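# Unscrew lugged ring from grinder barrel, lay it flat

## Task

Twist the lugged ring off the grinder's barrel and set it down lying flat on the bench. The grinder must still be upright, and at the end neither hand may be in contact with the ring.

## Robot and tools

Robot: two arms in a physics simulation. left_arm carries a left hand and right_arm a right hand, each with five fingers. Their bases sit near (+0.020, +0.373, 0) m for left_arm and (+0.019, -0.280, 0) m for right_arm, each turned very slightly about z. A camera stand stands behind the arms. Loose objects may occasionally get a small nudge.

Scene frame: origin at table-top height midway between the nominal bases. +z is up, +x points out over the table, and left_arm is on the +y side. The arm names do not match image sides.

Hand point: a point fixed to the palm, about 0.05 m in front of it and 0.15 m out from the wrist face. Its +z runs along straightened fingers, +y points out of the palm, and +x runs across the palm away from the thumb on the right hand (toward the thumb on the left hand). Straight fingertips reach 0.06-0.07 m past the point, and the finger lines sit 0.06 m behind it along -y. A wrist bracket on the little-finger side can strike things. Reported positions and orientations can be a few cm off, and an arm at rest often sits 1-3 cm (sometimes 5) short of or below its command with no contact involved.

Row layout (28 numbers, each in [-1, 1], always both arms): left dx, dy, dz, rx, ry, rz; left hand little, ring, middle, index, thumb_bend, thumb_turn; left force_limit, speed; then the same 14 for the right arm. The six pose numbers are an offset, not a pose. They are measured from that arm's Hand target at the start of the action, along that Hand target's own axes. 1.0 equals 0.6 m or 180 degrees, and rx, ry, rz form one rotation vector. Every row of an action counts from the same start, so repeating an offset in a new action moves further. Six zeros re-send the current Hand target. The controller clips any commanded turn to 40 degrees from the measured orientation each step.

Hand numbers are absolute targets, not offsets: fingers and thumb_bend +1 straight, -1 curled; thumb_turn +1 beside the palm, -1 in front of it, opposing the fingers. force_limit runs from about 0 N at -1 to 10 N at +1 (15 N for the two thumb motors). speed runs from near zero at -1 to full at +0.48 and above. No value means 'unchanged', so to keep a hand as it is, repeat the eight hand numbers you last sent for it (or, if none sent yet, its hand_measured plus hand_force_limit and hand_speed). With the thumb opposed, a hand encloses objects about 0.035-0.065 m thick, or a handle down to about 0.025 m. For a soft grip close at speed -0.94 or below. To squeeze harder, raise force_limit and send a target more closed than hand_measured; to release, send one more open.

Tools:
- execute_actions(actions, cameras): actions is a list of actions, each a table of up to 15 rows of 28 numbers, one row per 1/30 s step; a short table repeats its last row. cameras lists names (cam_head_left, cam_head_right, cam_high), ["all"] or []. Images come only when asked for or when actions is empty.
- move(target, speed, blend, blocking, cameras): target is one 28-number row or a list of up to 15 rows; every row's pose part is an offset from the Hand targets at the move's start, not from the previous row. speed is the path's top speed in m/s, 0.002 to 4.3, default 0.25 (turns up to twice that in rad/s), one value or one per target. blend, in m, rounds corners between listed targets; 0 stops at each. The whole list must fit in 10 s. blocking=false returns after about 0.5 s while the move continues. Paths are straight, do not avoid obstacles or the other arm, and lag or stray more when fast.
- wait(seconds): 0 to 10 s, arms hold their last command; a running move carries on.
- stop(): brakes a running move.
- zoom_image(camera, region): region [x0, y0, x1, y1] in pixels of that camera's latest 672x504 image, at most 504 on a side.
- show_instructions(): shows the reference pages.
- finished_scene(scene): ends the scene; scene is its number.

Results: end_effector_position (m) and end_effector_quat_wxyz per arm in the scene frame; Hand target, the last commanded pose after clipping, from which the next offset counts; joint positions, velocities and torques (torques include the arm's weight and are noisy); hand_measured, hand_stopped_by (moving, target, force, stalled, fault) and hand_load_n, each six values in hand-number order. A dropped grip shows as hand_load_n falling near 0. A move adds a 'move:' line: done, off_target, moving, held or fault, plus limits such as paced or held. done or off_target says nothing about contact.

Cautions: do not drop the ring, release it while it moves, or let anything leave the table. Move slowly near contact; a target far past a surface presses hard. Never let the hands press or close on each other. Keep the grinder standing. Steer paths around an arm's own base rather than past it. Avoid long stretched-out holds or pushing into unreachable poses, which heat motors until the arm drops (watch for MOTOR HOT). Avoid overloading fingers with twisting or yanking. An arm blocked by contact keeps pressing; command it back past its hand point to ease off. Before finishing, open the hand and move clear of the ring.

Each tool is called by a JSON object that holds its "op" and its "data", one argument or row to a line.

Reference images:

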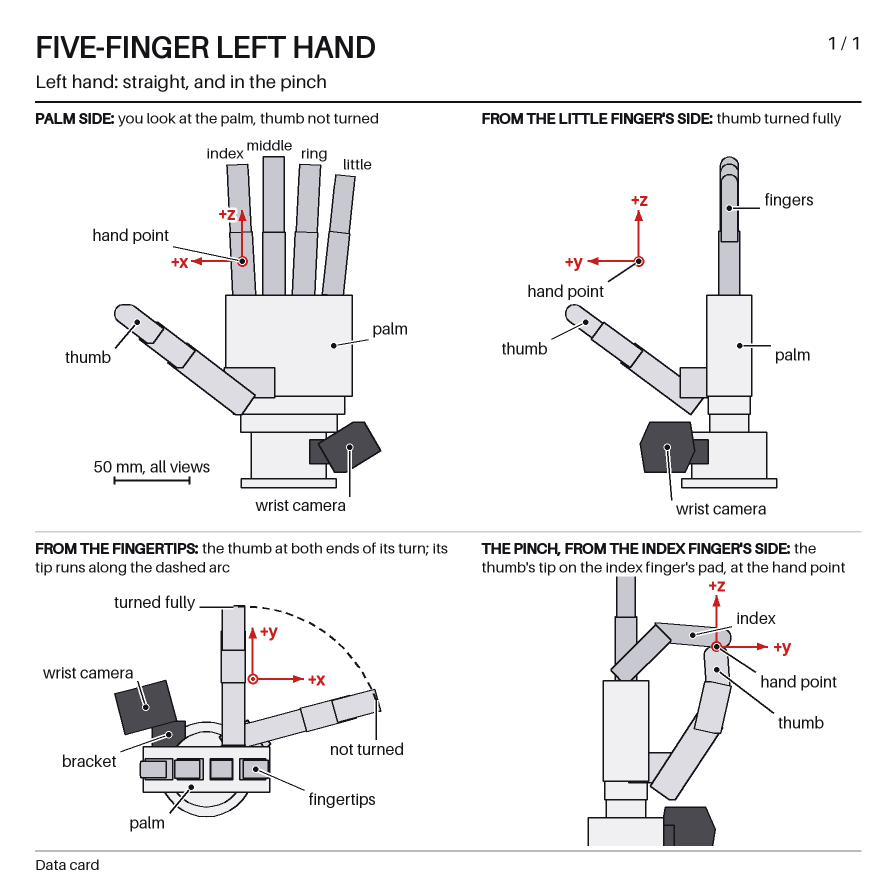

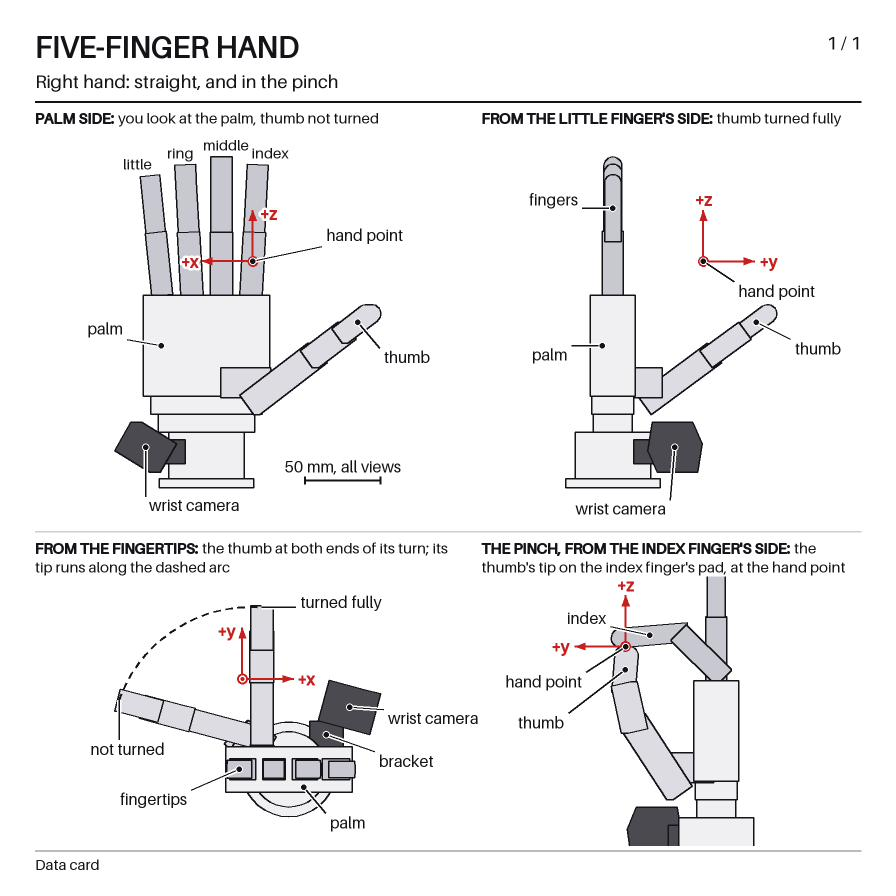

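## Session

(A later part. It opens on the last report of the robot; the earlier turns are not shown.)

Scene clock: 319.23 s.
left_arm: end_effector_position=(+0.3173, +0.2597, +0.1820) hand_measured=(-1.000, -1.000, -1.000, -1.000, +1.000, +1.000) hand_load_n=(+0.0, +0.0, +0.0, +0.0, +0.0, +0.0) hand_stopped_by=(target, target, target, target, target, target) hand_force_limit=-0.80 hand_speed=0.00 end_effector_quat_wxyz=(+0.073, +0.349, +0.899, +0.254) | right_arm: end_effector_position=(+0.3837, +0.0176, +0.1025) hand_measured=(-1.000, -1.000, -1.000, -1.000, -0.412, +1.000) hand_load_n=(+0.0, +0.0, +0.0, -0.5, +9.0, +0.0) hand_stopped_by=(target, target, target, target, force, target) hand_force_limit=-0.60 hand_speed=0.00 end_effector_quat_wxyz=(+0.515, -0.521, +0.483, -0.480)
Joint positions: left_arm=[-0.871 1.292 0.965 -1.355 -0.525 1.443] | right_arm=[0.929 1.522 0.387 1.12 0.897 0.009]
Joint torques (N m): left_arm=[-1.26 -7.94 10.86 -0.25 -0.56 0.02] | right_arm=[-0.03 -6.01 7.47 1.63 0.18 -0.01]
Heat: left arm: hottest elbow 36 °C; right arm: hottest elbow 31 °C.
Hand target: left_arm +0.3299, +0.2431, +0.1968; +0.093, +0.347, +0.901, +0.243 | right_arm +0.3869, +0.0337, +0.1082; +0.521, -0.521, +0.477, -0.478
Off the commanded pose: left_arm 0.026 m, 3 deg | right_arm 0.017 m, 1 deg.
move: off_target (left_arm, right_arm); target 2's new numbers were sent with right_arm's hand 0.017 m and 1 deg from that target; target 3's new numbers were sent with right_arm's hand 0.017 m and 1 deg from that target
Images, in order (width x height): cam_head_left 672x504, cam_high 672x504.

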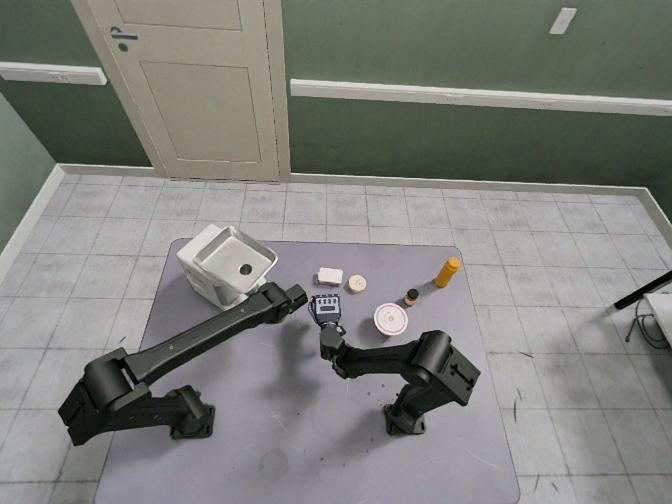

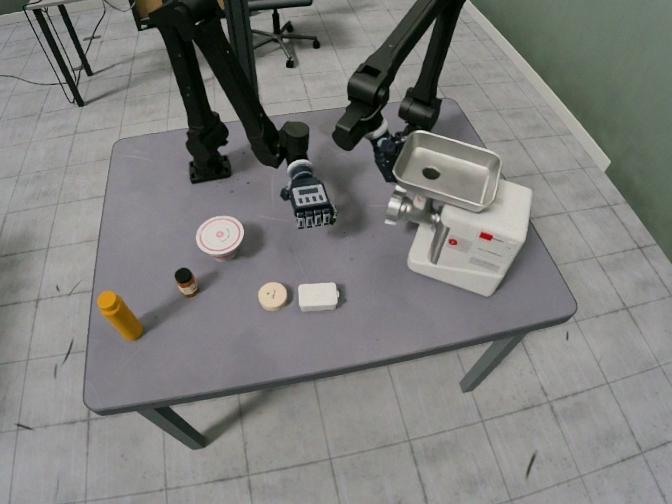

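{"op": "move", "data": {
  "target": [
    [0,0,0,0,0,0,-1,-1,-1,-1,1,1,-0.8,0,-0.022,0,0.06,0,0.128,0,-1,-1,-1,-1,-0.38,1,-0.6,0]
  ],
  "speed": 0.2,
  "cameras": ["cam_high","cam_head_left"]
}}

{"op": "zoom_image", "data": {
  "camera": "cam_high",
  "region": [280, 140, 480, 280]
}}

Scene clock: 321.20 s.
left_arm: end_effector_position=(+0.3173, +0.2597, +0.1820) hand_measured=(-1.000, -1.000, -1.000, -1.000, +1.000, +1.000) hand_load_n=(+0.0, +0.0, +0.0, +0.0, +0.0, +0.0) hand_stopped_by=(target, target, target, target, target, target) hand_force_limit=-0.80 hand_speed=0.00 end_effector_quat_wxyz=(+0.073, +0.349, +0.899, +0.254) | right_arm: end_effector_position=(+0.4196, +0.0330, +0.1042) hand_measured=(-1.000, -1.000, -1.000, -1.000, -0.380, +1.000) hand_load_n=(+0.0, +0.0, +0.0, +0.0, +0.0, +0.0) hand_stopped_by=(target, target, target, target, target, target) hand_force_limit=-0.60 hand_speed=0.00 end_effector_quat_wxyz=(+0.410, -0.413, +0.575, -0.575)
Joint positions: left_arm=[-0.871 1.292 0.965 -1.355 -0.525 1.443] | right_arm=[0.993 1.702 0.653 1.038 1.361 0.008]
Joint torques (N m): left_arm=[-1.61 -7.88 10.93 -0.27 -0.56 -0.01] | right_arm=[-0.03 -9.17 7.94 1.22 0.22 -0.03]
Heat: left arm: hottest elbow 36 °C; right arm: hottest elbow 31 °C.
Hand target: left_arm +0.3299, +0.2431, +0.1968; +0.093, +0.347, +0.901, +0.243 | right_arm +0.4216, +0.0499, +0.1082; +0.415, -0.415, +0.572, -0.573
Off the commanded pose: left_arm 0.026 m, 3 deg | right_arm 0.018 m, 1 deg.
move: off_target (left_arm, right_arm)
Images, in order (width x height): cam_head_left 672x504, cam_high 672x504.

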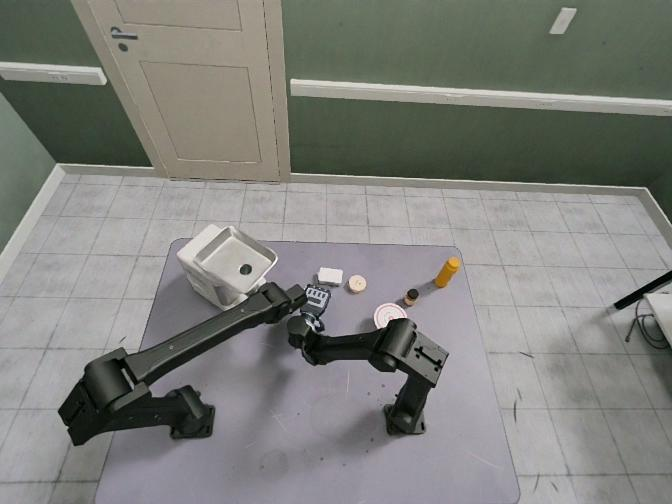

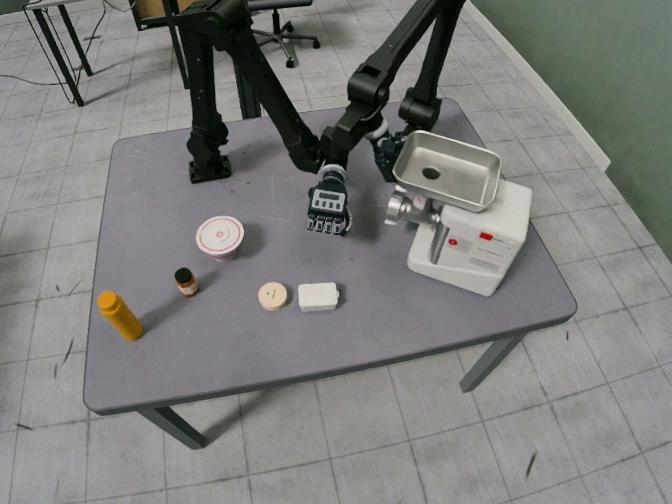

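Scaled by 2.520 from the camera's 672x504 image, which has a finer 960x720 frame.

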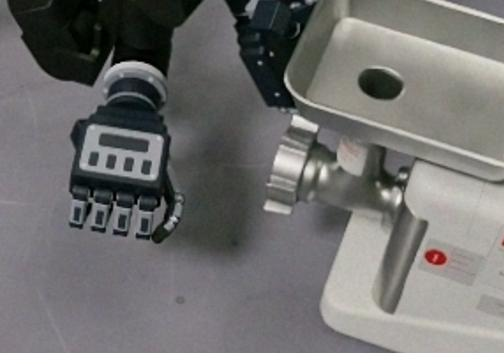

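{"op": "move", "data": {
  "target": [
    [0,0,0,0,0,0,-1,-1,-1,-1,1,1,-0.8,0,-0.0433,0.1258,0.02,0,0,0,-1,-1,-1,-1,-0.38,1,-0.6,0]
  ],
  "speed": 0.15,
  "cameras": ["cam_high"]
}}

{"op": "zoom_image", "data": {
  "camera": "cam_high",
  "region": [280, 140, 480, 280]
}}

Scene clock: 323.13 s.
left_arm: end_effector_position=(+0.3173, +0.2597, +0.1820) hand_measured=(-1.000, -1.000, -1.000, -1.000, +1.000, +1.000) hand_load_n=(+0.0, +0.0, +0.0, +0.0, +0.0, +0.0) hand_stopped_by=(target, target, target, target, target, target) hand_force_limit=-0.80 hand_speed=0.00 end_effector_quat_wxyz=(+0.073, +0.349, +0.899, +0.254) | right_arm: end_effector_position=(+0.4356, +0.0611, +0.0309) hand_measured=(-1.000, -1.000, -1.000, -1.000, -0.380, +1.000) hand_load_n=(+0.0, +0.0, +0.0, +0.0, +0.0, +0.0) hand_stopped_by=(target, target, target, target, target, target) hand_force_limit=-0.60 hand_speed=0.00 end_effector_quat_wxyz=(+0.410, -0.419, +0.572, -0.574)
Joint positions: left_arm=[-0.871 1.292 0.965 -1.355 -0.525 1.443] | right_arm=[0.993 1.966 0.743 1.196 1.352 0.014]
Joint torques (N m): left_arm=[-1.44 -7.71 10.8 -0.21 -0.53 0.01] | right_arm=[-1.14 -11.46 6.05 2.11 0 -0.03]
Heat: left arm: hottest elbow 36 °C; right arm: hottest elbow 31 °C.
Hand target: left_arm +0.3299, +0.2431, +0.1968; +0.093, +0.347, +0.901, +0.243 | right_arm +0.4412, +0.0708, +0.0327; +0.415, -0.415, +0.572, -0.573
Off the commanded pose: left_arm 0.026 m, 3 deg | right_arm 0.011 m, 1 deg.
move: off_target (left_arm, right_arm)
Images, in order (width x height): cam_high 672x504.

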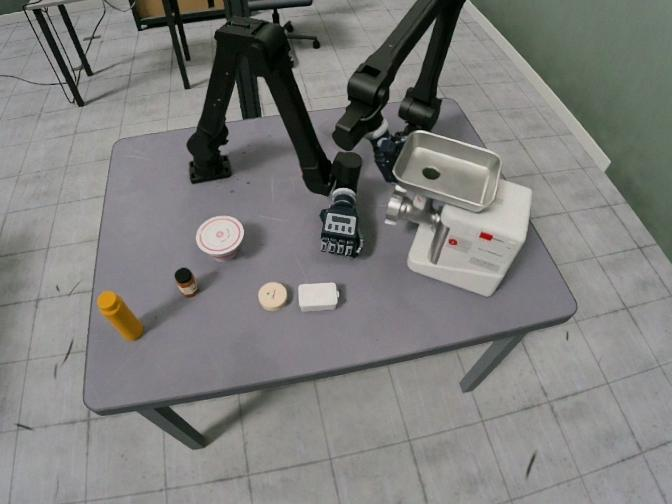

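Scaled by 2.520 from the camera's 672x504 image, which has a finer 960x720 frame.

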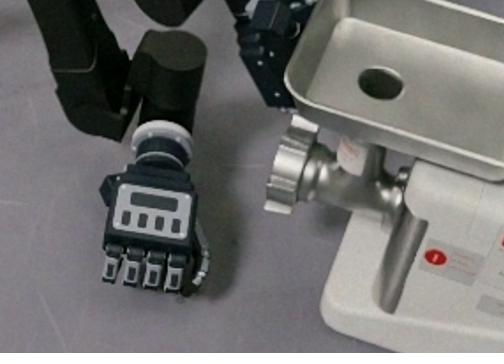

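{"op": "move", "data": {
  "target": [
    [0,0,0,0,0,0,-1,-1,-1,-1,1,1,-0.8,0,-0.0762,0.002,0.034,0,0,0,-1,-1,-1,-1,-0.38,1,-0.6,0]
  ],
  "speed": 0.12,
  "cameras": ["cam_high"]
}}

{"op": "zoom_image", "data": {
  "camera": "cam_high",
  "region": [320, 150, 460, 280]
}}

Scene clock: 324.47 s.
left_arm: end_effector_position=(+0.3173, +0.2597, +0.1820) hand_measured=(-1.000, -1.000, -1.000, -1.000, +1.000, +1.000) hand_load_n=(+0.0, +0.5, -0.5, +0.0, +0.0, +0.0) hand_stopped_by=(target, target, target, target, target, target) hand_force_limit=-0.80 hand_speed=0.00 end_effector_quat_wxyz=(+0.073, +0.349, +0.899, +0.254) | right_arm: end_effector_position=(+0.4464, +0.0812, +0.0303) hand_measured=(-1.000, -1.000, -1.000, -1.000, -0.380, +1.000) hand_load_n=(+0.0, +0.0, -0.5, +0.0, +0.5, +0.0) hand_stopped_by=(target, target, target, target, target, target) hand_force_limit=-0.60 hand_speed=0.00 end_effector_quat_wxyz=(+0.416, -0.420, +0.571, -0.570)
Joint positions: left_arm=[-0.871 1.292 0.965 -1.355 -0.525 1.443] | right_arm=[0.993 1.995 0.802 1.178 1.339 0.011]
Joint torques (N m): left_arm=[-1.14 -8 10.91 -0.2 -0.55 0.03] | right_arm=[-1.14 -14.21 4.04 1.69 0.2 0.1]
Heat: left arm: hottest elbow 36 °C; right arm: hottest elbow 31 °C.
Hand target: left_arm +0.3299, +0.2431, +0.1968; +0.093, +0.347, +0.901, +0.243 | right_arm +0.4465, +0.0808, +0.0340; +0.419, -0.416, +0.573, -0.569 (not the last commanded pose)
Off the commanded pose: left_arm 0.026 m, 3 deg | right_arm 0.039 m, 1 deg.
move: held (right_arm; a check stopped the path), off_target (left_arm); limits=held
pose unreachable (right arm): on one or more control steps of this call, first in action 0 (counted from 0), this arm could not follow its commanded pose, so it was not sent that pose on those steps. It may still have moved: this result reports where it is.
cause: moving toward the commanded pose would bring a part of the arm too close to another arm (a part of this arm just beyond joint 4 (wrist pitch) and a part of the left arm just beyond its joint 6 (wrist roll), 22 mm apart when this arm was first held).
Images, in order (width x height): cam_high 672x504.

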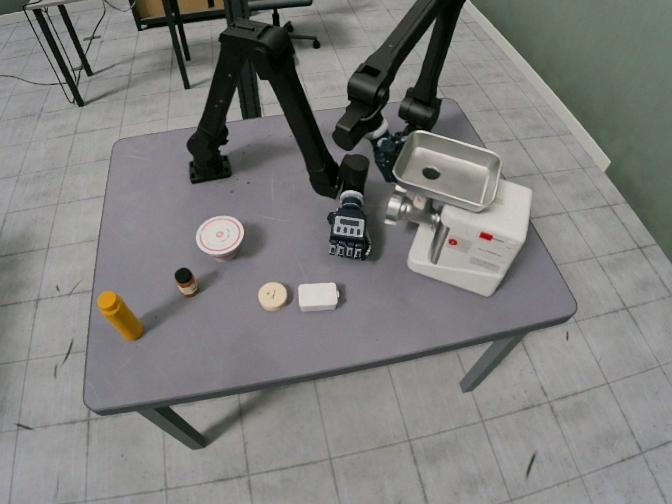

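Scaled by 3.600 from the camera's 672x504 image, which has a finer 960x720 frame.

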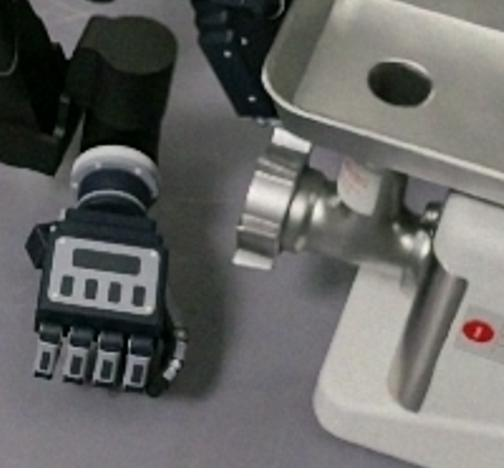

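{"op": "move", "data": {
  "target": [
    [0,0,0,0,0,0,-1,-1,-1,-1,1,1,-0.8,0,0.0762,-0.11,-0.034,0,0,0,-1,-1,-1,-1,-0.38,1,-0.6,0],
    [0.0233,0.0053,-0.0258,0,0.0722,0.0417,-1,-1,-1,-1,1,1,-0.8,0,0.0361,-0.11,-0.1855,0,-0.3667,0,-1,-1,-1,-1,-0.38,1,-0.6,0]
  ],
  "speed": 0.2
}}

Scene clock: 333.43 s.
left_arm: end_effector_position=(+0.3074, +0.2637, +0.1994) hand_measured=(-1.000, -1.000, -1.000, -1.000, +1.000, +1.000) hand_load_n=(+0.0, +0.0, +0.0, +0.0, +0.0, +0.0) hand_stopped_by=(target, target, target, target, target, target) hand_force_limit=-0.80 hand_speed=0.00 end_effector_quat_wxyz=(-0.041, +0.374, +0.879, +0.294) | right_arm: end_effector_position=(+0.3265, +0.0961, +0.0858) hand_measured=(-1.000, -1.000, -1.000, -1.000, -0.380, +1.000) hand_load_n=(+0.0, +0.0, +0.0, +0.0, +0.0, -0.5) hand_stopped_by=(target, target, target, target, target, target) hand_force_limit=-0.60 hand_speed=0.00 end_effector_quat_wxyz=(+0.651, -0.673, +0.250, -0.244)
Joint positions: left_arm=[-0.872 1.4 1.067 -1.596 -0.495 1.443] | right_arm=[0.761 1.547 0.348 1.166 -0.055 -0.004]
Joint torques (N m): left_arm=[-1.85 -9.29 10.29 -1.11 -0.47 -0.04] | right_arm=[-2.2 -9.05 4.85 2.81 -0.11 0.14]
Heat: left arm: hottest elbow 37 °C; right arm: hottest shoulder 30 °C.
Hand target: left_arm +0.3162, +0.2487, +0.2119; -0.026, +0.375, +0.881, +0.287 | right_arm +0.3339, +0.0935, +0.0998; +0.663, -0.659, +0.252, -0.251
Off the commanded pose: left_arm 0.021 m, 2 deg | right_arm 0.016 m, 2 deg.
move: off_target (left_arm, right_arm)

{"op": "move", "data": {
  "target": [
    [-0.03,0.0025,-0.0178,0,0,0,-1,-1,-1,-1,1,1,-0.8,0,-0.0133,0.1167,0,0,0,0.0556,-1,-1,-1,-1,-0.38,1,-0.6,0],
    [-0.03,0.0025,-0.0178,0,0,0,-1,-1,-1,-1,1,1,-0.8,0,-0.0133,0.1167,0.2,0,0,0.0556,-1,-1,-1,-1,-0.38,1,-0.6,0]
  ],
  "speed": 0.15,
  "cameras": ["cam_high"]
}}

{"op": "zoom_image", "data": {
  "camera": "cam_high",
  "region": [320, 130, 460, 280]
}}

Scene clock: 336.63 s.
left_arm: end_effector_position=(+0.3200, +0.2471, +0.2045) hand_measured=(-1.000, -1.000, -1.000, -1.000, +1.000, +1.000) hand_load_n=(+0.0, +0.0, +0.0, +0.0, +0.0, +0.0) hand_stopped_by=(target, target, target, target, target, target) hand_force_limit=-0.80 hand_speed=0.00 end_effector_quat_wxyz=(-0.041, +0.376, +0.878, +0.294) | right_arm: end_effector_position=(+0.4014, +0.1802, +0.0298) hand_measured=(-1.000, -1.000, -1.000, -1.000, -0.380, +1.000) hand_load_n=(+0.0, +0.0, +0.0, +0.0, +0.0, +0.0) hand_stopped_by=(target, target, target, target, target, target) hand_force_limit=-0.60 hand_speed=0.00 end_effector_quat_wxyz=(+0.678, -0.639, +0.305, -0.196)
Joint positions: left_arm=[-0.877 1.448 1.131 -1.614 -0.494 1.443] | right_arm=[0.754 1.966 0.659 1.303 -0.049 0.165]
Joint torques (N m): left_arm=[-1.85 -10.58 10.18 -1.13 -0.45 -0.06] | right_arm=[-0.91 -11.34 5.94 1.95 0.15 0.21]
Heat: left arm: hottest elbow 37 °C; right arm: hottest shoulder 30 °C.
Hand target: left_arm +0.3282, +0.2322, +0.2169; -0.026, +0.375, +0.881, +0.287 | right_arm +0.4078, +0.1888, +0.0305; +0.682, -0.634, +0.309, -0.192
Off the commanded pose: left_arm 0.021 m, 2 deg | right_arm 0.011 m, 1 deg.
move: off_target (left_arm, right_arm)
Images, in order (width x height): cam_high 672x504.

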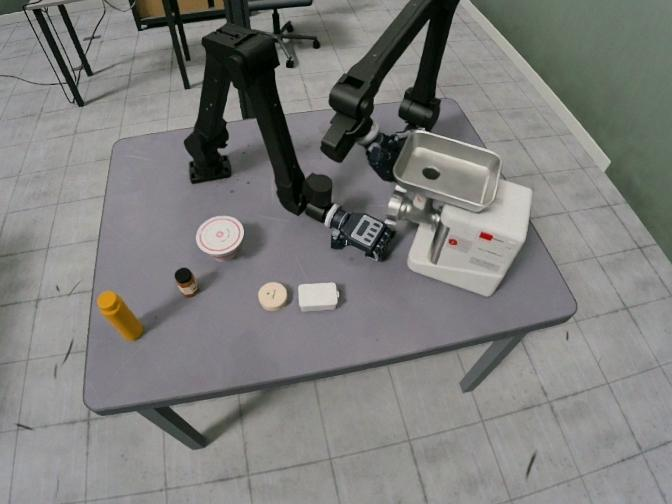

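Scaled by 3.360 from the camera's 672x504 image, which has a finer 960x720 frame.

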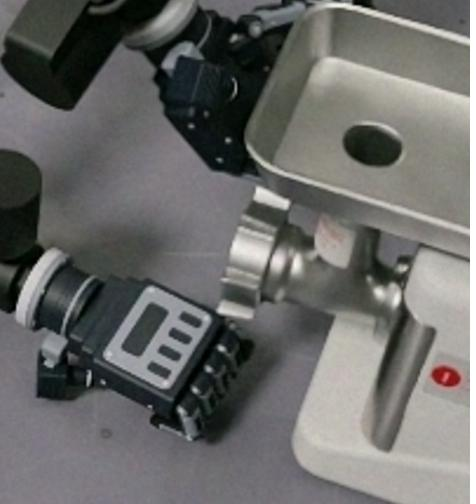

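{"op": "move", "data": {
  "target": [
    [-0.0086,-0.0161,0.0279,0,0,0,-1,-1,-1,-1,1,1,-0.8,0,-0.0087,-0.0492,0.02,0.03,0,0,-1,-1,-1,-1,-0.38,1,-0.6,0]
  ],
  "speed": 0.1
}}

Scene clock: 337.87 s.
left_arm: end_effector_position=(+0.3241, +0.2423, +0.1981) hand_measured=(-1.000, -1.000, -1.000, -1.000, +1.000, +1.000) hand_load_n=(-0.5, +0.0, +0.0, +0.0, +0.0, +0.0) hand_stopped_by=(target, target, target, target, target, target) hand_force_limit=-0.80 hand_speed=0.00 end_effector_quat_wxyz=(-0.034, +0.375, +0.880, +0.291) | right_arm: end_effector_position=(+0.4063, +0.1804, +0.0344) hand_measured=(-1.000, -1.000, -1.000, -1.000, -0.380, +1.000) hand_load_n=(+0.0, +0.0, +0.0, +0.0, +0.0, +0.0) hand_stopped_by=(target, target, target, target, target, target) hand_force_limit=-0.60 hand_speed=0.00 end_effector_quat_wxyz=(+0.684, -0.629, +0.309, -0.204)
Joint positions: left_arm=[-0.878 1.461 1.131 -1.586 -0.494 1.443] | right_arm=[0.755 1.972 0.664 1.327 -0.029 0.166]
Joint torques (N m): left_arm=[-2.02 -10.17 7.69 -0.06 -0.44 -0.1] | right_arm=[-0.44 -12.98 6.79 3.62 0.32 0.22]
Heat: left arm: hottest elbow 37 °C; right arm: hottest shoulder 30 °C.
Hand target: left_arm +0.3283, +0.2323, +0.1968; -0.026, +0.375, +0.881, +0.287 | right_arm +0.4156, +0.1976, +0.0604; +0.711, -0.601, +0.299, -0.207
Off the commanded pose: left_arm 0.011 m, 1 deg | right_arm 0.033 m, 5 deg.
move: off_target (left_arm, right_arm)

{"op": "move", "data": {
  "target": [
    [0.0031,-0.0263,0.0456,0,0,0,-1,-1,-1,-1,1,1,-0.8,0,-0.0034,-0.0657,0.023,0.02,0,0,-1,-1,-1,-1,-0.38,1,-0.6,0]
  ],
  "speed": 0.1
}}

Scene clock: 339.17 s.
left_arm: end_effector_position=(+0.3256, +0.2382, +0.1907) hand_measured=(-1.000, -1.000, -1.000, -1.000, +1.000, +1.000) hand_load_n=(-3.5, +0.0, +0.0, +0.0, +0.0, +0.5) hand_stopped_by=(target, target, target, target, target, target) hand_force_limit=-0.80 hand_speed=0.00 end_effector_quat_wxyz=(-0.004, +0.366, +0.886, +0.284) | right_arm: end_effector_position=(+0.4068, +0.1802, +0.0355) hand_measured=(-1.000, -1.000, -1.000, -1.000, -0.380, +1.000) hand_load_n=(+0.0, +0.5, +0.0, +0.0, +0.5, +0.0) hand_stopped_by=(target, target, target, target, target, target) hand_force_limit=-0.60 hand_speed=0.00 end_effector_quat_wxyz=(+0.684, -0.628, +0.309, -0.205)
Joint positions: left_arm=[-0.887 1.445 1.105 -1.521 -0.505 1.424] | right_arm=[0.755 1.97 0.664 1.327 -0.026 0.166]
Joint torques (N m): left_arm=[-1.32 -8.29 4.04 0.58 0.02 0.07] | right_arm=[-0.91 -18.96 7.57 3.06 0.41 0.25]
Heat: left arm: hottest elbow 37 °C; right arm: hottest shoulder 30 °C.
Hand target: left_arm +0.3209, +0.2391, +0.1668; -0.026, +0.375, +0.881, +0.287 | right_arm +0.4261, +0.2015, +0.1009; +0.730, -0.579, +0.293, -0.216
Off the commanded pose: left_arm 0.024 m, 3 deg | right_arm 0.071 m, 8 deg.
move: off_target (left_arm, right_arm)

{"op": "move", "data": {
  "target": [
    [0.0353,-0.0306,0.053,0,0,0,-1,-1,-1,-1,1,1,-0.8,0,0.0212,-0.0715,0.01,0.02,0,0,-1,-1,-1,-1,-0.38,1,-0.6,0]
  ],
  "speed": 0.1
}}

Scene clock: 345.93 s.
left_arm: end_effector_position=(+0.3258, +0.2386, +0.1922) hand_measured=(-1.000, -1.000, -1.000, -1.000, +1.000, +1.000) hand_load_n=(-1.5, +0.0, +0.0, +0.0, +0.0, +0.0) hand_stopped_by=(target, target, target, target, target, target) hand_force_limit=-0.80 hand_speed=0.00 end_effector_quat_wxyz=(+0.001, +0.366, +0.886, +0.285) | right_arm: end_effector_position=(+0.4061, +0.1797, +0.0338) hand_measured=(-1.000, -1.000, -1.000, -1.000, -0.380, +1.000) hand_load_n=(+0.0, +0.0, +0.0, +0.0, +0.0, -0.5) hand_stopped_by=(target, target, target, target, target, target) hand_force_limit=-0.60 hand_speed=0.00 end_effector_quat_wxyz=(+0.682, -0.630, +0.310, -0.204)
Joint positions: left_arm=[-0.887 1.439 1.103 -1.518 -0.511 1.424] | right_arm=[0.755 1.969 0.662 1.322 -0.027 0.166]
Joint torques (N m): left_arm=[-0.79 -10.81 6.53 -0.53 -0.36 -0.02] | right_arm=[-1.08 -12.86 3.99 2.3 0.06 0.09]
Heat: left arm: hottest elbow 36 °C; right arm: hottest shoulder 30 °C.
Hand target: left_arm +0.3254, +0.2384, +0.1904; -0.004, +0.366, +0.886, +0.284 (not the last commanded pose) | right_arm +0.4069, +0.1803, +0.0358; +0.684, -0.628, +0.309, -0.205 (not the last commanded pose)
Off the commanded pose: left_arm 0.065 m, 3 deg | right_arm 0.113 m, 12 deg.
move: held (left_arm, right_arm; a check stopped the path); limits=held
pose unreachable (left arm): on one or more control steps of this call, first in action 0 (counted from 0), this arm could not follow its commanded pose, so it was not sent that pose on those steps. It may still have moved: this result reports where it is.
cause: moving toward the commanded pose would bring a part of the arm too close to another arm (a part of this arm just beyond joint 4 (wrist pitch) and a part of the right arm just beyond its joint 4 (wrist pitch), along the way the arms are being sent, or toward where that arm still pushes).
pose unreachable (right arm): on one or more control steps of this call, first in action 0 (counted from 0), this arm could not follow its commanded pose, so it was not sent that pose on those steps. It may still have moved: this result reports where it is.
cause: moving toward the commanded pose would bring a part of the arm too close to another arm (a part of this arm just beyond joint 4 (wrist pitch) and a part of the left arm just beyond its joint 4 (wrist pitch), along the way the arms are being sent, or toward where that arm still pushes).

{"op": "move", "data": {
  "target": [
    [0.0242,0.012,-0.0155,0,0,0,-1,-1,-1,-1,1,1,-0.8,0,0.0028,0.0164,0,0,0,0,-1,-1,-1,-1,-0.38,1,-0.6,0],
    [0.0242,0.012,-0.0155,0,0,0,-1,-1,-1,-1,1,1,-0.8,0,-0.041,0.0203,0.0132,-0.0186,-0.1483,-0.0504,-1,-1,-1,-1,-0.38,1,-0.6,0]
  ],
  "speed": 0.1,
  "cameras": ["cam_high"]
}}

{"op": "zoom_image", "data": {
  "camera": "cam_high",
  "region": [320, 130, 460, 280]
}}

Scene clock: 351.57 s.
left_arm: end_effector_position=(+0.3207, +0.2441, +0.2022) hand_measured=(-1.000, -1.000, -1.000, -1.000, +1.000, +1.000) hand_load_n=(+0.0, +0.0, +0.0, +0.0, +0.0, +0.0) hand_stopped_by=(target, target, target, target, target, target) hand_force_limit=-0.80 hand_speed=0.00 end_effector_quat_wxyz=(-0.001, +0.366, +0.886, +0.284) | right_arm: end_effector_position=(+0.3762, +0.2025, +0.0276) hand_measured=(-1.000, -1.000, -1.000, -1.000, -0.380, +1.000) hand_load_n=(+0.0, +0.0, +0.0, +0.0, +0.0, +0.0) hand_stopped_by=(target, target, target, target, target, target) hand_force_limit=-0.60 hand_speed=0.00 end_effector_quat_wxyz=(+0.699, -0.703, +0.101, -0.087)
Joint positions: left_arm=[-0.887 1.412 1.103 -1.547 -0.508 1.424] | right_arm=[0.666 1.99 0.767 1.213 -0.597 0.014]
Joint torques (N m): left_arm=[-0.73 -11.99 6.26 -0.91 -0.48 -0.01] | right_arm=[-2.26 -12.34 6.74 1.77 -0.12 -0.04]
Heat: left arm: hottest elbow 36 °C; right arm: hottest shoulder 30 °C.
Hand target: left_arm +0.3176, +0.2472, +0.2050; -0.003, +0.366, +0.886, +0.284 | right_arm +0.3932, +0.2041, +0.0280; +0.701, -0.700, +0.098, -0.099
Off the commanded pose: left_arm 0.005 m, 0 deg | right_arm 0.017 m, 1 deg.
move: off_target (right_arm)
Images, in order (width x height): cam_high 672x504.

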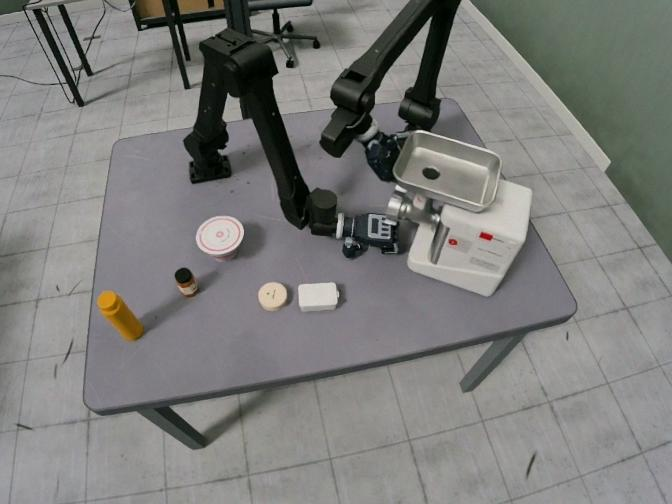

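Scaled by 3.360 from the camera's 672x504 image, which has a finer 960x720 frame.

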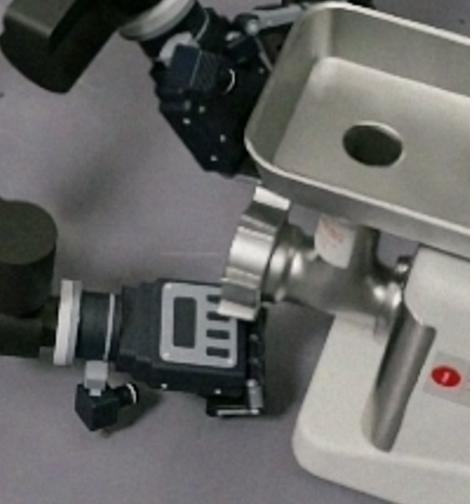

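{"op": "move", "data": {
  "target": [
    [-0.0108,-0.0201,0.0349,0,0,0,-1,-1,-1,-1,1,1,-0.8,0,0.0148,-0.1,0.0113,0.05,0,0,-1,-1,-1,-1,-0.38,1,-0.6,0]
  ],
  "speed": 0.1
}}

Scene clock: 353.37 s.
left_arm: end_effector_position=(+0.3210, +0.2441, +0.1928) hand_measured=(-1.000, -1.000, -1.000, -1.000, +1.000, +1.000) hand_load_n=(-2.0, +0.0, +0.0, +0.0, +0.0, +0.0) hand_stopped_by=(target, target, target, target, target, target) hand_force_limit=-0.80 hand_speed=0.00 end_effector_quat_wxyz=(+0.006, +0.364, +0.888, +0.282) | right_arm: end_effector_position=(+0.3768, +0.2021, +0.0328) hand_measured=(-1.000, -1.000, -1.000, -1.000, -0.380, +1.000) hand_load_n=(+0.0, +0.0, +0.0, +0.0, +0.0, +0.0) hand_stopped_by=(target, target, target, target, target, target) hand_force_limit=-0.60 hand_speed=0.00 end_effector_quat_wxyz=(+0.713, -0.689, +0.100, -0.085)
Joint positions: left_arm=[-0.887 1.412 1.081 -1.509 -0.51 1.423] | right_arm=[0.659 2.008 0.767 1.28 -0.608 0.047]
Joint torques (N m): left_arm=[-0.79 -9.52 4.86 0.17 -0.42 0] | right_arm=[-2.84 -17.67 7.15 4.74 -0.16 0.56]
Heat: left arm: hottest elbow 35 °C; right arm: hottest shoulder 30 °C.
Hand target: left_arm +0.3187, +0.2467, +0.1800; -0.003, +0.366, +0.886, +0.284 | right_arm +0.4036, +0.2081, +0.0881; +0.753, -0.643, +0.090, -0.107
Off the commanded pose: left_arm 0.013 m, 1 deg | right_arm 0.062 m, 7 deg.
move: off_target (left_arm, right_arm)

{"op": "move", "data": {
  "target": [
    [0.0192,-0.0285,0.0493,0,0,0,-1,-1,-1,-1,1,1,-0.8,0,0,-0.0823,0.018,0.03,0,0,-1,-1,-1,-1,-0.38,1,-0.6,0]
  ],
  "speed": 0.1
}}

Scene clock: 354.73 s.
left_arm: end_effector_position=(+0.3173, +0.2473, +0.1857) hand_measured=(-1.000, -1.000, -1.000, -1.000, +1.000, +1.000) hand_load_n=(-4.5, +0.0, +0.0, +0.0, +0.0, +0.0) hand_stopped_by=(target, target, target, target, target, target) hand_force_limit=-0.80 hand_speed=0.00 end_effector_quat_wxyz=(+0.048, +0.355, +0.893, +0.272) | right_arm: end_effector_position=(+0.3752, +0.2017, +0.0355) hand_measured=(-1.000, -1.000, -1.000, -1.000, -0.380, +1.000) hand_load_n=(+0.0, +0.0, +0.0, +0.0, +0.0, +0.0) hand_stopped_by=(target, target, target, target, target, target) hand_force_limit=-0.60 hand_speed=0.00 end_effector_quat_wxyz=(+0.717, -0.684, +0.109, -0.078)
Joint positions: left_arm=[-0.897 1.356 1.018 -1.423 -0.529 1.411] | right_arm=[0.659 2.008 0.763 1.294 -0.604 0.077]
Joint torques (N m): left_arm=[-0.32 -5.36 2.37 0.01 0.38 0.05] | right_arm=[-2.78 -22.89 7.2 6.42 0 0.83]
Heat: left arm: hottest elbow 35 °C; right arm: hottest shoulder 30 °C.
Hand target: left_arm +0.3051, +0.2594, +0.1491; -0.003, +0.366, +0.886, +0.284 | right_arm +0.4042, +0.2110, +0.1386; +0.783, -0.606, +0.085, -0.111
Off the commanded pose: left_arm 0.040 m, 6 deg | right_arm 0.108 m, 13 deg.
move: off_target (left_arm, right_arm)

{"op": "move", "data": {
  "target": [
    [0.0171,-0.0325,0.0563,0,0,0,-1,-1,-1,-1,1,1,-0.8,0,0,-0.081,0.023,0.02,0,0,-1,-1,-1,-1,-0.38,1,-0.6,0]
  ],
  "speed": 0.1
}}

Scene clock: 356.17 s.
left_arm: end_effector_position=(+0.3132, +0.2510, +0.1744) hand_measured=(-1.000, -1.000, -1.000, -1.000, +1.000, +1.000) hand_load_n=(-7.0, +0.0, +0.0, +0.0, +0.0, +0.0) hand_stopped_by=(target, target, target, target, target, target) hand_force_limit=-0.80 hand_speed=0.00 end_effector_quat_wxyz=(+0.085, +0.344, +0.898, +0.263) | right_arm: end_effector_position=(+0.3725, +0.1996, +0.0360) hand_measured=(-1.000, -1.000, -1.000, -1.000, -0.380, +1.000) hand_load_n=(+0.0, +0.0, +0.0, +0.0, +0.0, -0.5) hand_stopped_by=(target, target, target, target, target, target) hand_force_limit=-0.60 hand_speed=0.00 end_effector_quat_wxyz=(+0.718, -0.682, +0.122, -0.070)
Joint positions: left_arm=[-0.907 1.311 0.952 -1.333 -0.547 1.394] | right_arm=[0.659 2.006 0.753 1.3 -0.596 0.107]
Joint torques (N m): left_arm=[-0.21 -1.2 0.21 -0.01 1.24 0.18] | right_arm=[-2.61 -29.22 7.79 6.38 0.09 0.95]
Heat: left arm: hottest elbow 35 °C; right arm: hottest shoulder 31 °C.
Hand target: left_arm +0.2918, +0.2720, +0.1132; -0.003, +0.366, +0.886, +0.284 | right_arm +0.4046, +0.2121, +0.1889; +0.801, -0.582, +0.082, -0.113
Off the commanded pose: left_arm 0.068 m, 11 deg | right_arm 0.157 m, 17 deg.
move: off_target (left_arm, right_arm)

{"op": "move", "data": {
  "target": [
    [-0.0055,-0.0424,0.0734,0,0,0,-1,-1,-1,-1,1,1,-0.8,0,0.01,-0.05,0.04,0,0,0,-1,-1,-1,-1,-0.38,1,-0.6,0]
  ],
  "speed": 0.1
}}

Scene clock: 360.10 s.
left_arm: end_effector_position=(+0.2809, +0.2791, +0.0623) hand_measured=(-1.000, -1.000, -1.000, -1.000, +1.000, +1.000) hand_load_n=(+0.0, +0.0, +0.0, +0.0, +0.0, +0.0) hand_stopped_by=(target, target, target, target, target, target) hand_force_limit=-0.80 hand_speed=0.00 end_effector_quat_wxyz=(-0.009, +0.367, +0.885, +0.287) | right_arm: end_effector_position=(+0.4080, +0.2097, +0.2106) hand_measured=(-1.000, -1.000, -1.000, -1.000, -0.380, +1.000) hand_load_n=(+0.0, +0.0, +0.0, +0.0, +0.0, +0.0) hand_stopped_by=(target, target, target, target, target, target) hand_force_limit=-0.60 hand_speed=0.00 end_effector_quat_wxyz=(+0.793, -0.592, +0.088, -0.116)
Joint positions: left_arm=[-0.908 1.494 0.762 -1.15 -0.5 1.401] | right_arm=[0.632 1.752 0.837 1.261 -0.577 0.196]
Joint torques (N m): left_arm=[-0.09 -9.29 5.44 -0.12 -0.7 0.12] | right_arm=[-0.38 -11.81 9.94 1.68 0.31 0.21]
Heat: left arm: hottest elbow 35 °C; right arm: hottest shoulder 31 °C.
Hand target: left_arm +0.2865, +0.2776, +0.0628; -0.003, +0.366, +0.886, +0.284 | right_arm +0.4139, +0.2235, +0.2248; +0.801, -0.582, +0.082, -0.113
Off the commanded pose: left_arm 0.006 m, 1 deg | right_arm 0.021 m, 2 deg.
move: off_target (right_arm)

{"op": "execute_actions", "data": {
  "actions": []
}}

{"op": "zoom_image", "data": {
  "camera": "cam_high",
  "region": [320, 100, 520, 290]
}}

{"op": "zoom_image", "data": {
  "camera": "cam_head_right",
  "region": [190, 210, 350, 350]
}}

Scene clock: 360.27 s.
left_arm: end_effector_position=(+0.2809, +0.2791, +0.0623) hand_measured=(-1.000, -1.000, -1.000, -1.000, +1.000, +1.000) hand_load_n=(+0.0, +0.0, +0.0, +0.0, +0.0, +0.0) hand_stopped_by=(target, target, target, target, target, target) hand_force_limit=-0.80 hand_speed=0.00 end_effector_quat_wxyz=(-0.009, +0.368, +0.885, +0.287) | right_arm: end_effector_position=(+0.4079, +0.2097, +0.2106) hand_measured=(-1.000, -1.000, -1.000, -1.000, -0.380, +1.000) hand_load_n=(+0.0, +0.0, +0.0, +0.0, +0.0, -0.5) hand_stopped_by=(target, target, target, target, target, target) hand_force_limit=-0.60 hand_speed=0.00 end_effector_quat_wxyz=(+0.793, -0.592, +0.088, -0.116)
Joint positions: left_arm=[-0.908 1.494 0.762 -1.15 -0.5 1.402] | right_arm=[0.632 1.752 0.837 1.261 -0.577 0.197]
Joint velocities: within noise
Joint torques (N m): left_arm=[-0.32 -9.76 5.55 -0.13 -0.7 0.08] | right_arm=[-0.32 -11.87 9.95 1.65 0.31 0.21]
Heat: left arm: hottest elbow 35 °C; right arm: hottest shoulder 31 °C.
Hand target: left_arm +0.2865, +0.2776, +0.0628; -0.004, +0.366, +0.886, +0.284 | right_arm +0.4139, +0.2235, +0.2248; +0.801, -0.582, +0.082, -0.113
Off the commanded pose: left_arm 0.006 m, 1 deg | right_arm 0.021 m, 2 deg.

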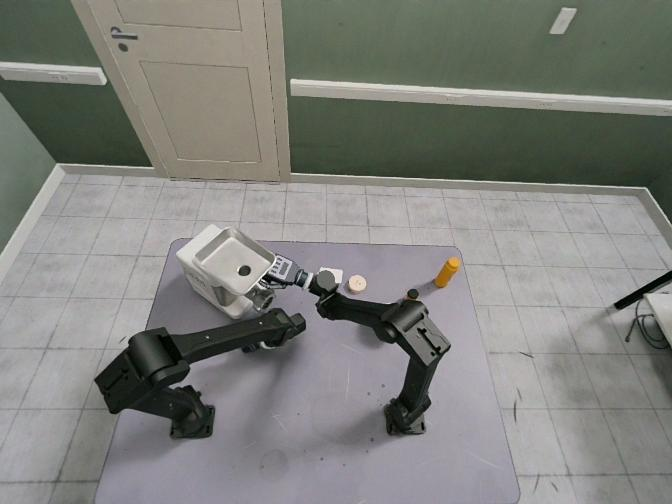

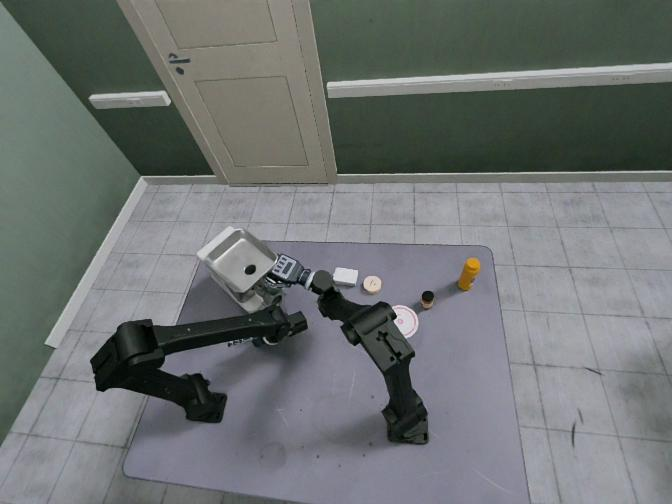

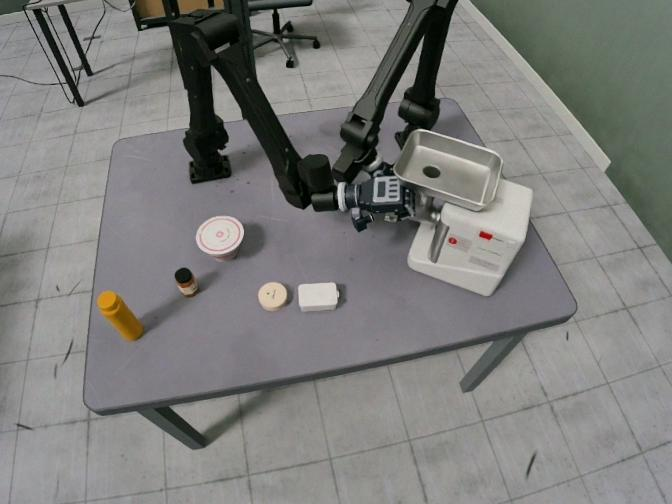

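Scaled by 2.520 from the camera's 672x504 image, which has a finer 960x720 frame.

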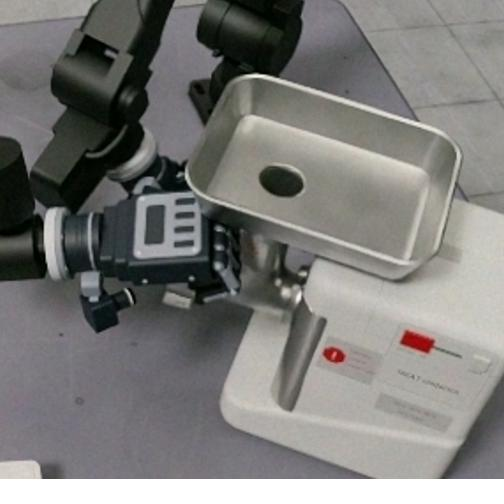

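Scaled by 3.150 from the camera's 672x504 image, which has a finer 960x720 frame.

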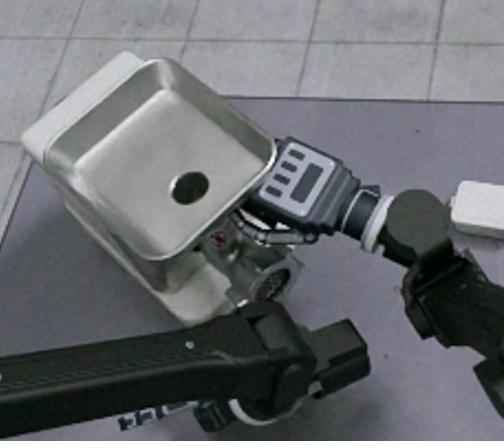

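{"op": "move", "data": {
  "target": [
    [0.0,0,0,0,0,0,-1,-1,-1,-1,1,1,-0.8,0,0.0599,0.0067,-0.033,0,0,0,-1,-1,-1,-1,-0.38,1,-0.6,0],
    [0.0753,-0.0105,-0.182,0,0,0,-1,-1,-1,-1,1,1,-0.8,0,-0.0422,-0.058,-0.2324,0,0,0,-1,-1,-1,-1,-0.38,1,-0.6,0]
  ],
  "speed": 0.2,
  "cameras": ["all"]
}}

{"op": "zoom_image", "data": {
  "camera": "cam_high",
  "region": [350, 130, 470, 250]
}}

{"op": "zoom_image", "data": {
  "camera": "cam_head_right",
  "region": [190, 210, 330, 330]
}}

Scene clock: 363.93 s.
left_arm: end_effector_position=(+0.2220, +0.2640, +0.1480) hand_measured=(-1.000, -1.000, -1.000, -1.000, +1.000, +1.000) hand_load_n=(+0.0, +0.0, +0.0, +0.0, +0.0, +0.0) hand_stopped_by=(target, target, target, target, target, target) hand_force_limit=-0.80 hand_speed=0.00 end_effector_quat_wxyz=(-0.021, +0.369, +0.881, +0.297) | right_arm: end_effector_position=(+0.3471, +0.0996, +0.2016) hand_measured=(-1.000, -1.000, -1.000, -1.000, -0.380, +1.000) hand_load_n=(+0.0, +0.0, +0.0, +0.0, +0.0, +0.0) hand_stopped_by=(target, target, target, target, target, target) hand_force_limit=-0.60 hand_speed=0.00 end_effector_quat_wxyz=(+0.795, -0.592, +0.085, -0.104)
Joint positions: left_arm=[-1.092 1.333 0.847 -1.519 -0.436 1.206] | right_arm=[0.484 1.584 0.525 1.453 -0.732 0.284]
Joint torques (N m): left_arm=[-1.55 -8.53 9.39 -1.33 -0.4 -0.14] | right_arm=[-2.32 -11.05 5.23 2.33 0.11 0.2]
Heat: left arm: hottest elbow 35 °C; right arm: hottest shoulder 30 °C.
Hand target: left_arm +0.2273, +0.2480, +0.1609; -0.003, +0.366, +0.886, +0.284 | right_arm +0.3499, +0.0927, +0.2148; +0.801, -0.582, +0.082, -0.113
Off the commanded pose: left_arm 0.021 m, 3 deg | right_arm 0.015 m, 2 deg.
move: off_target (left_arm, right_arm)

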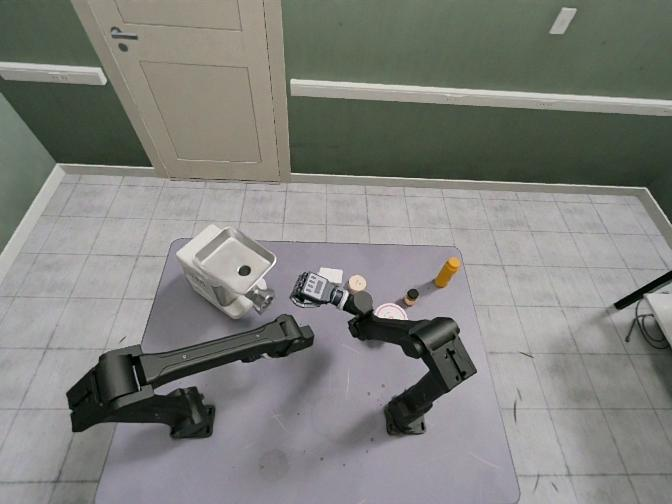

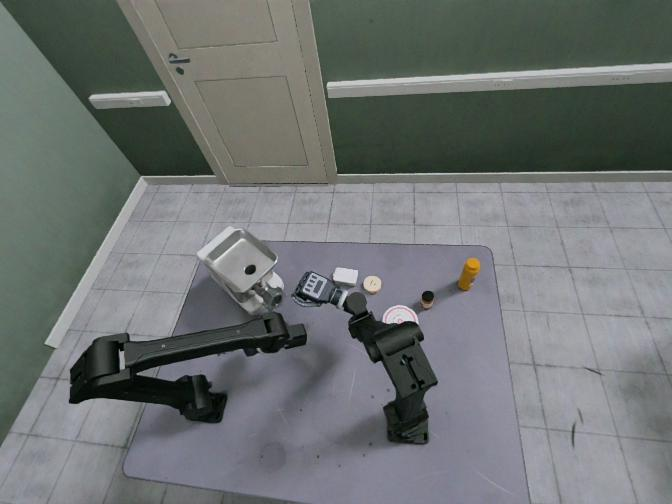

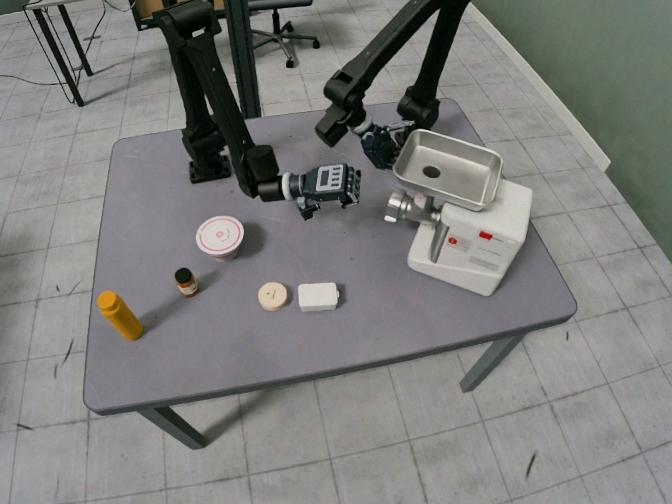

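Scaled by 4.200 from the camera's 672x504 image, which has a finer 960x720 frame.

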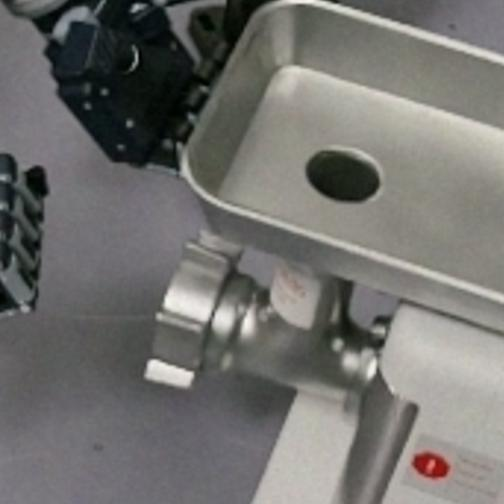

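Scaled by 3.600 from the camera's 672x504 image, which has a finer 960x720 frame.

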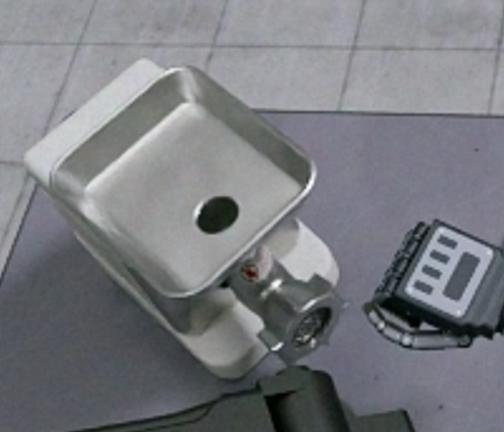

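{"op": "zoom_image", "data": {
  "camera": "cam_high",
  "region": [380, 180, 430, 230]
}}

{"op": "zoom_image", "data": {
  "camera": "cam_head_right",
  "region": [250, 270, 300, 320]
}}

{"op": "zoom_image", "data": {
  "camera": "cam_head_left",
  "region": [235, 270, 295, 330]
}}

Scaled by 10.080 from the camera's 672x504 image, which has a finer 960x720 frame.

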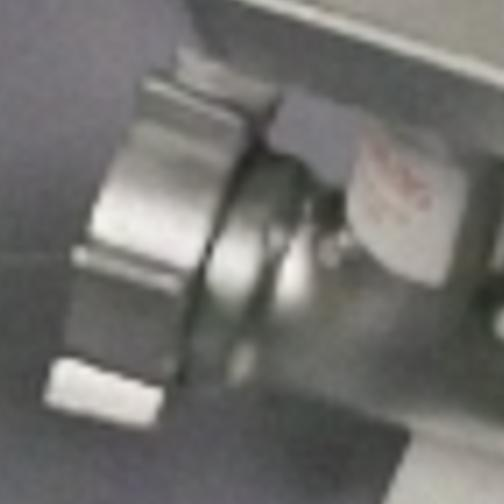

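Scaled by 10.080 from the camera's 672x504 image, which has a finer 960x720 frame.

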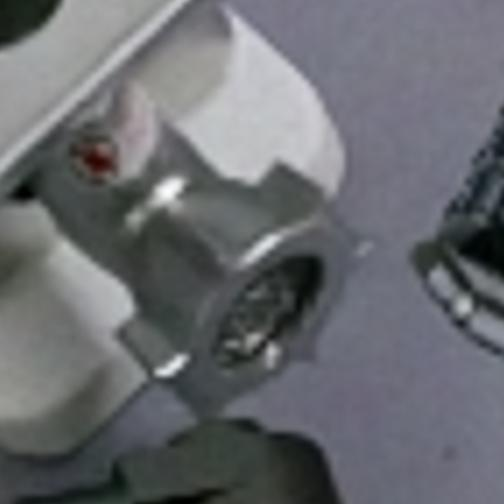

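Scaled by 8.400 from the camera's 672x504 image, which has a finer 960x720 frame.

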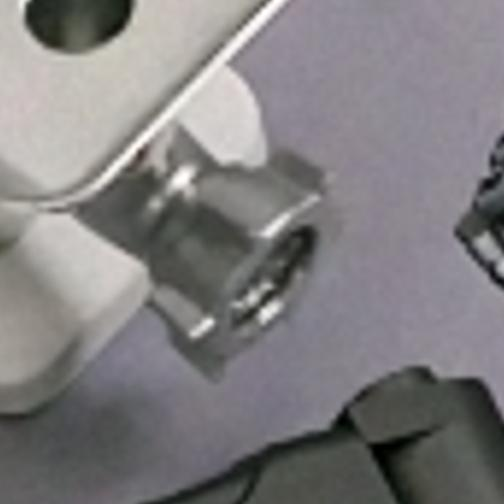

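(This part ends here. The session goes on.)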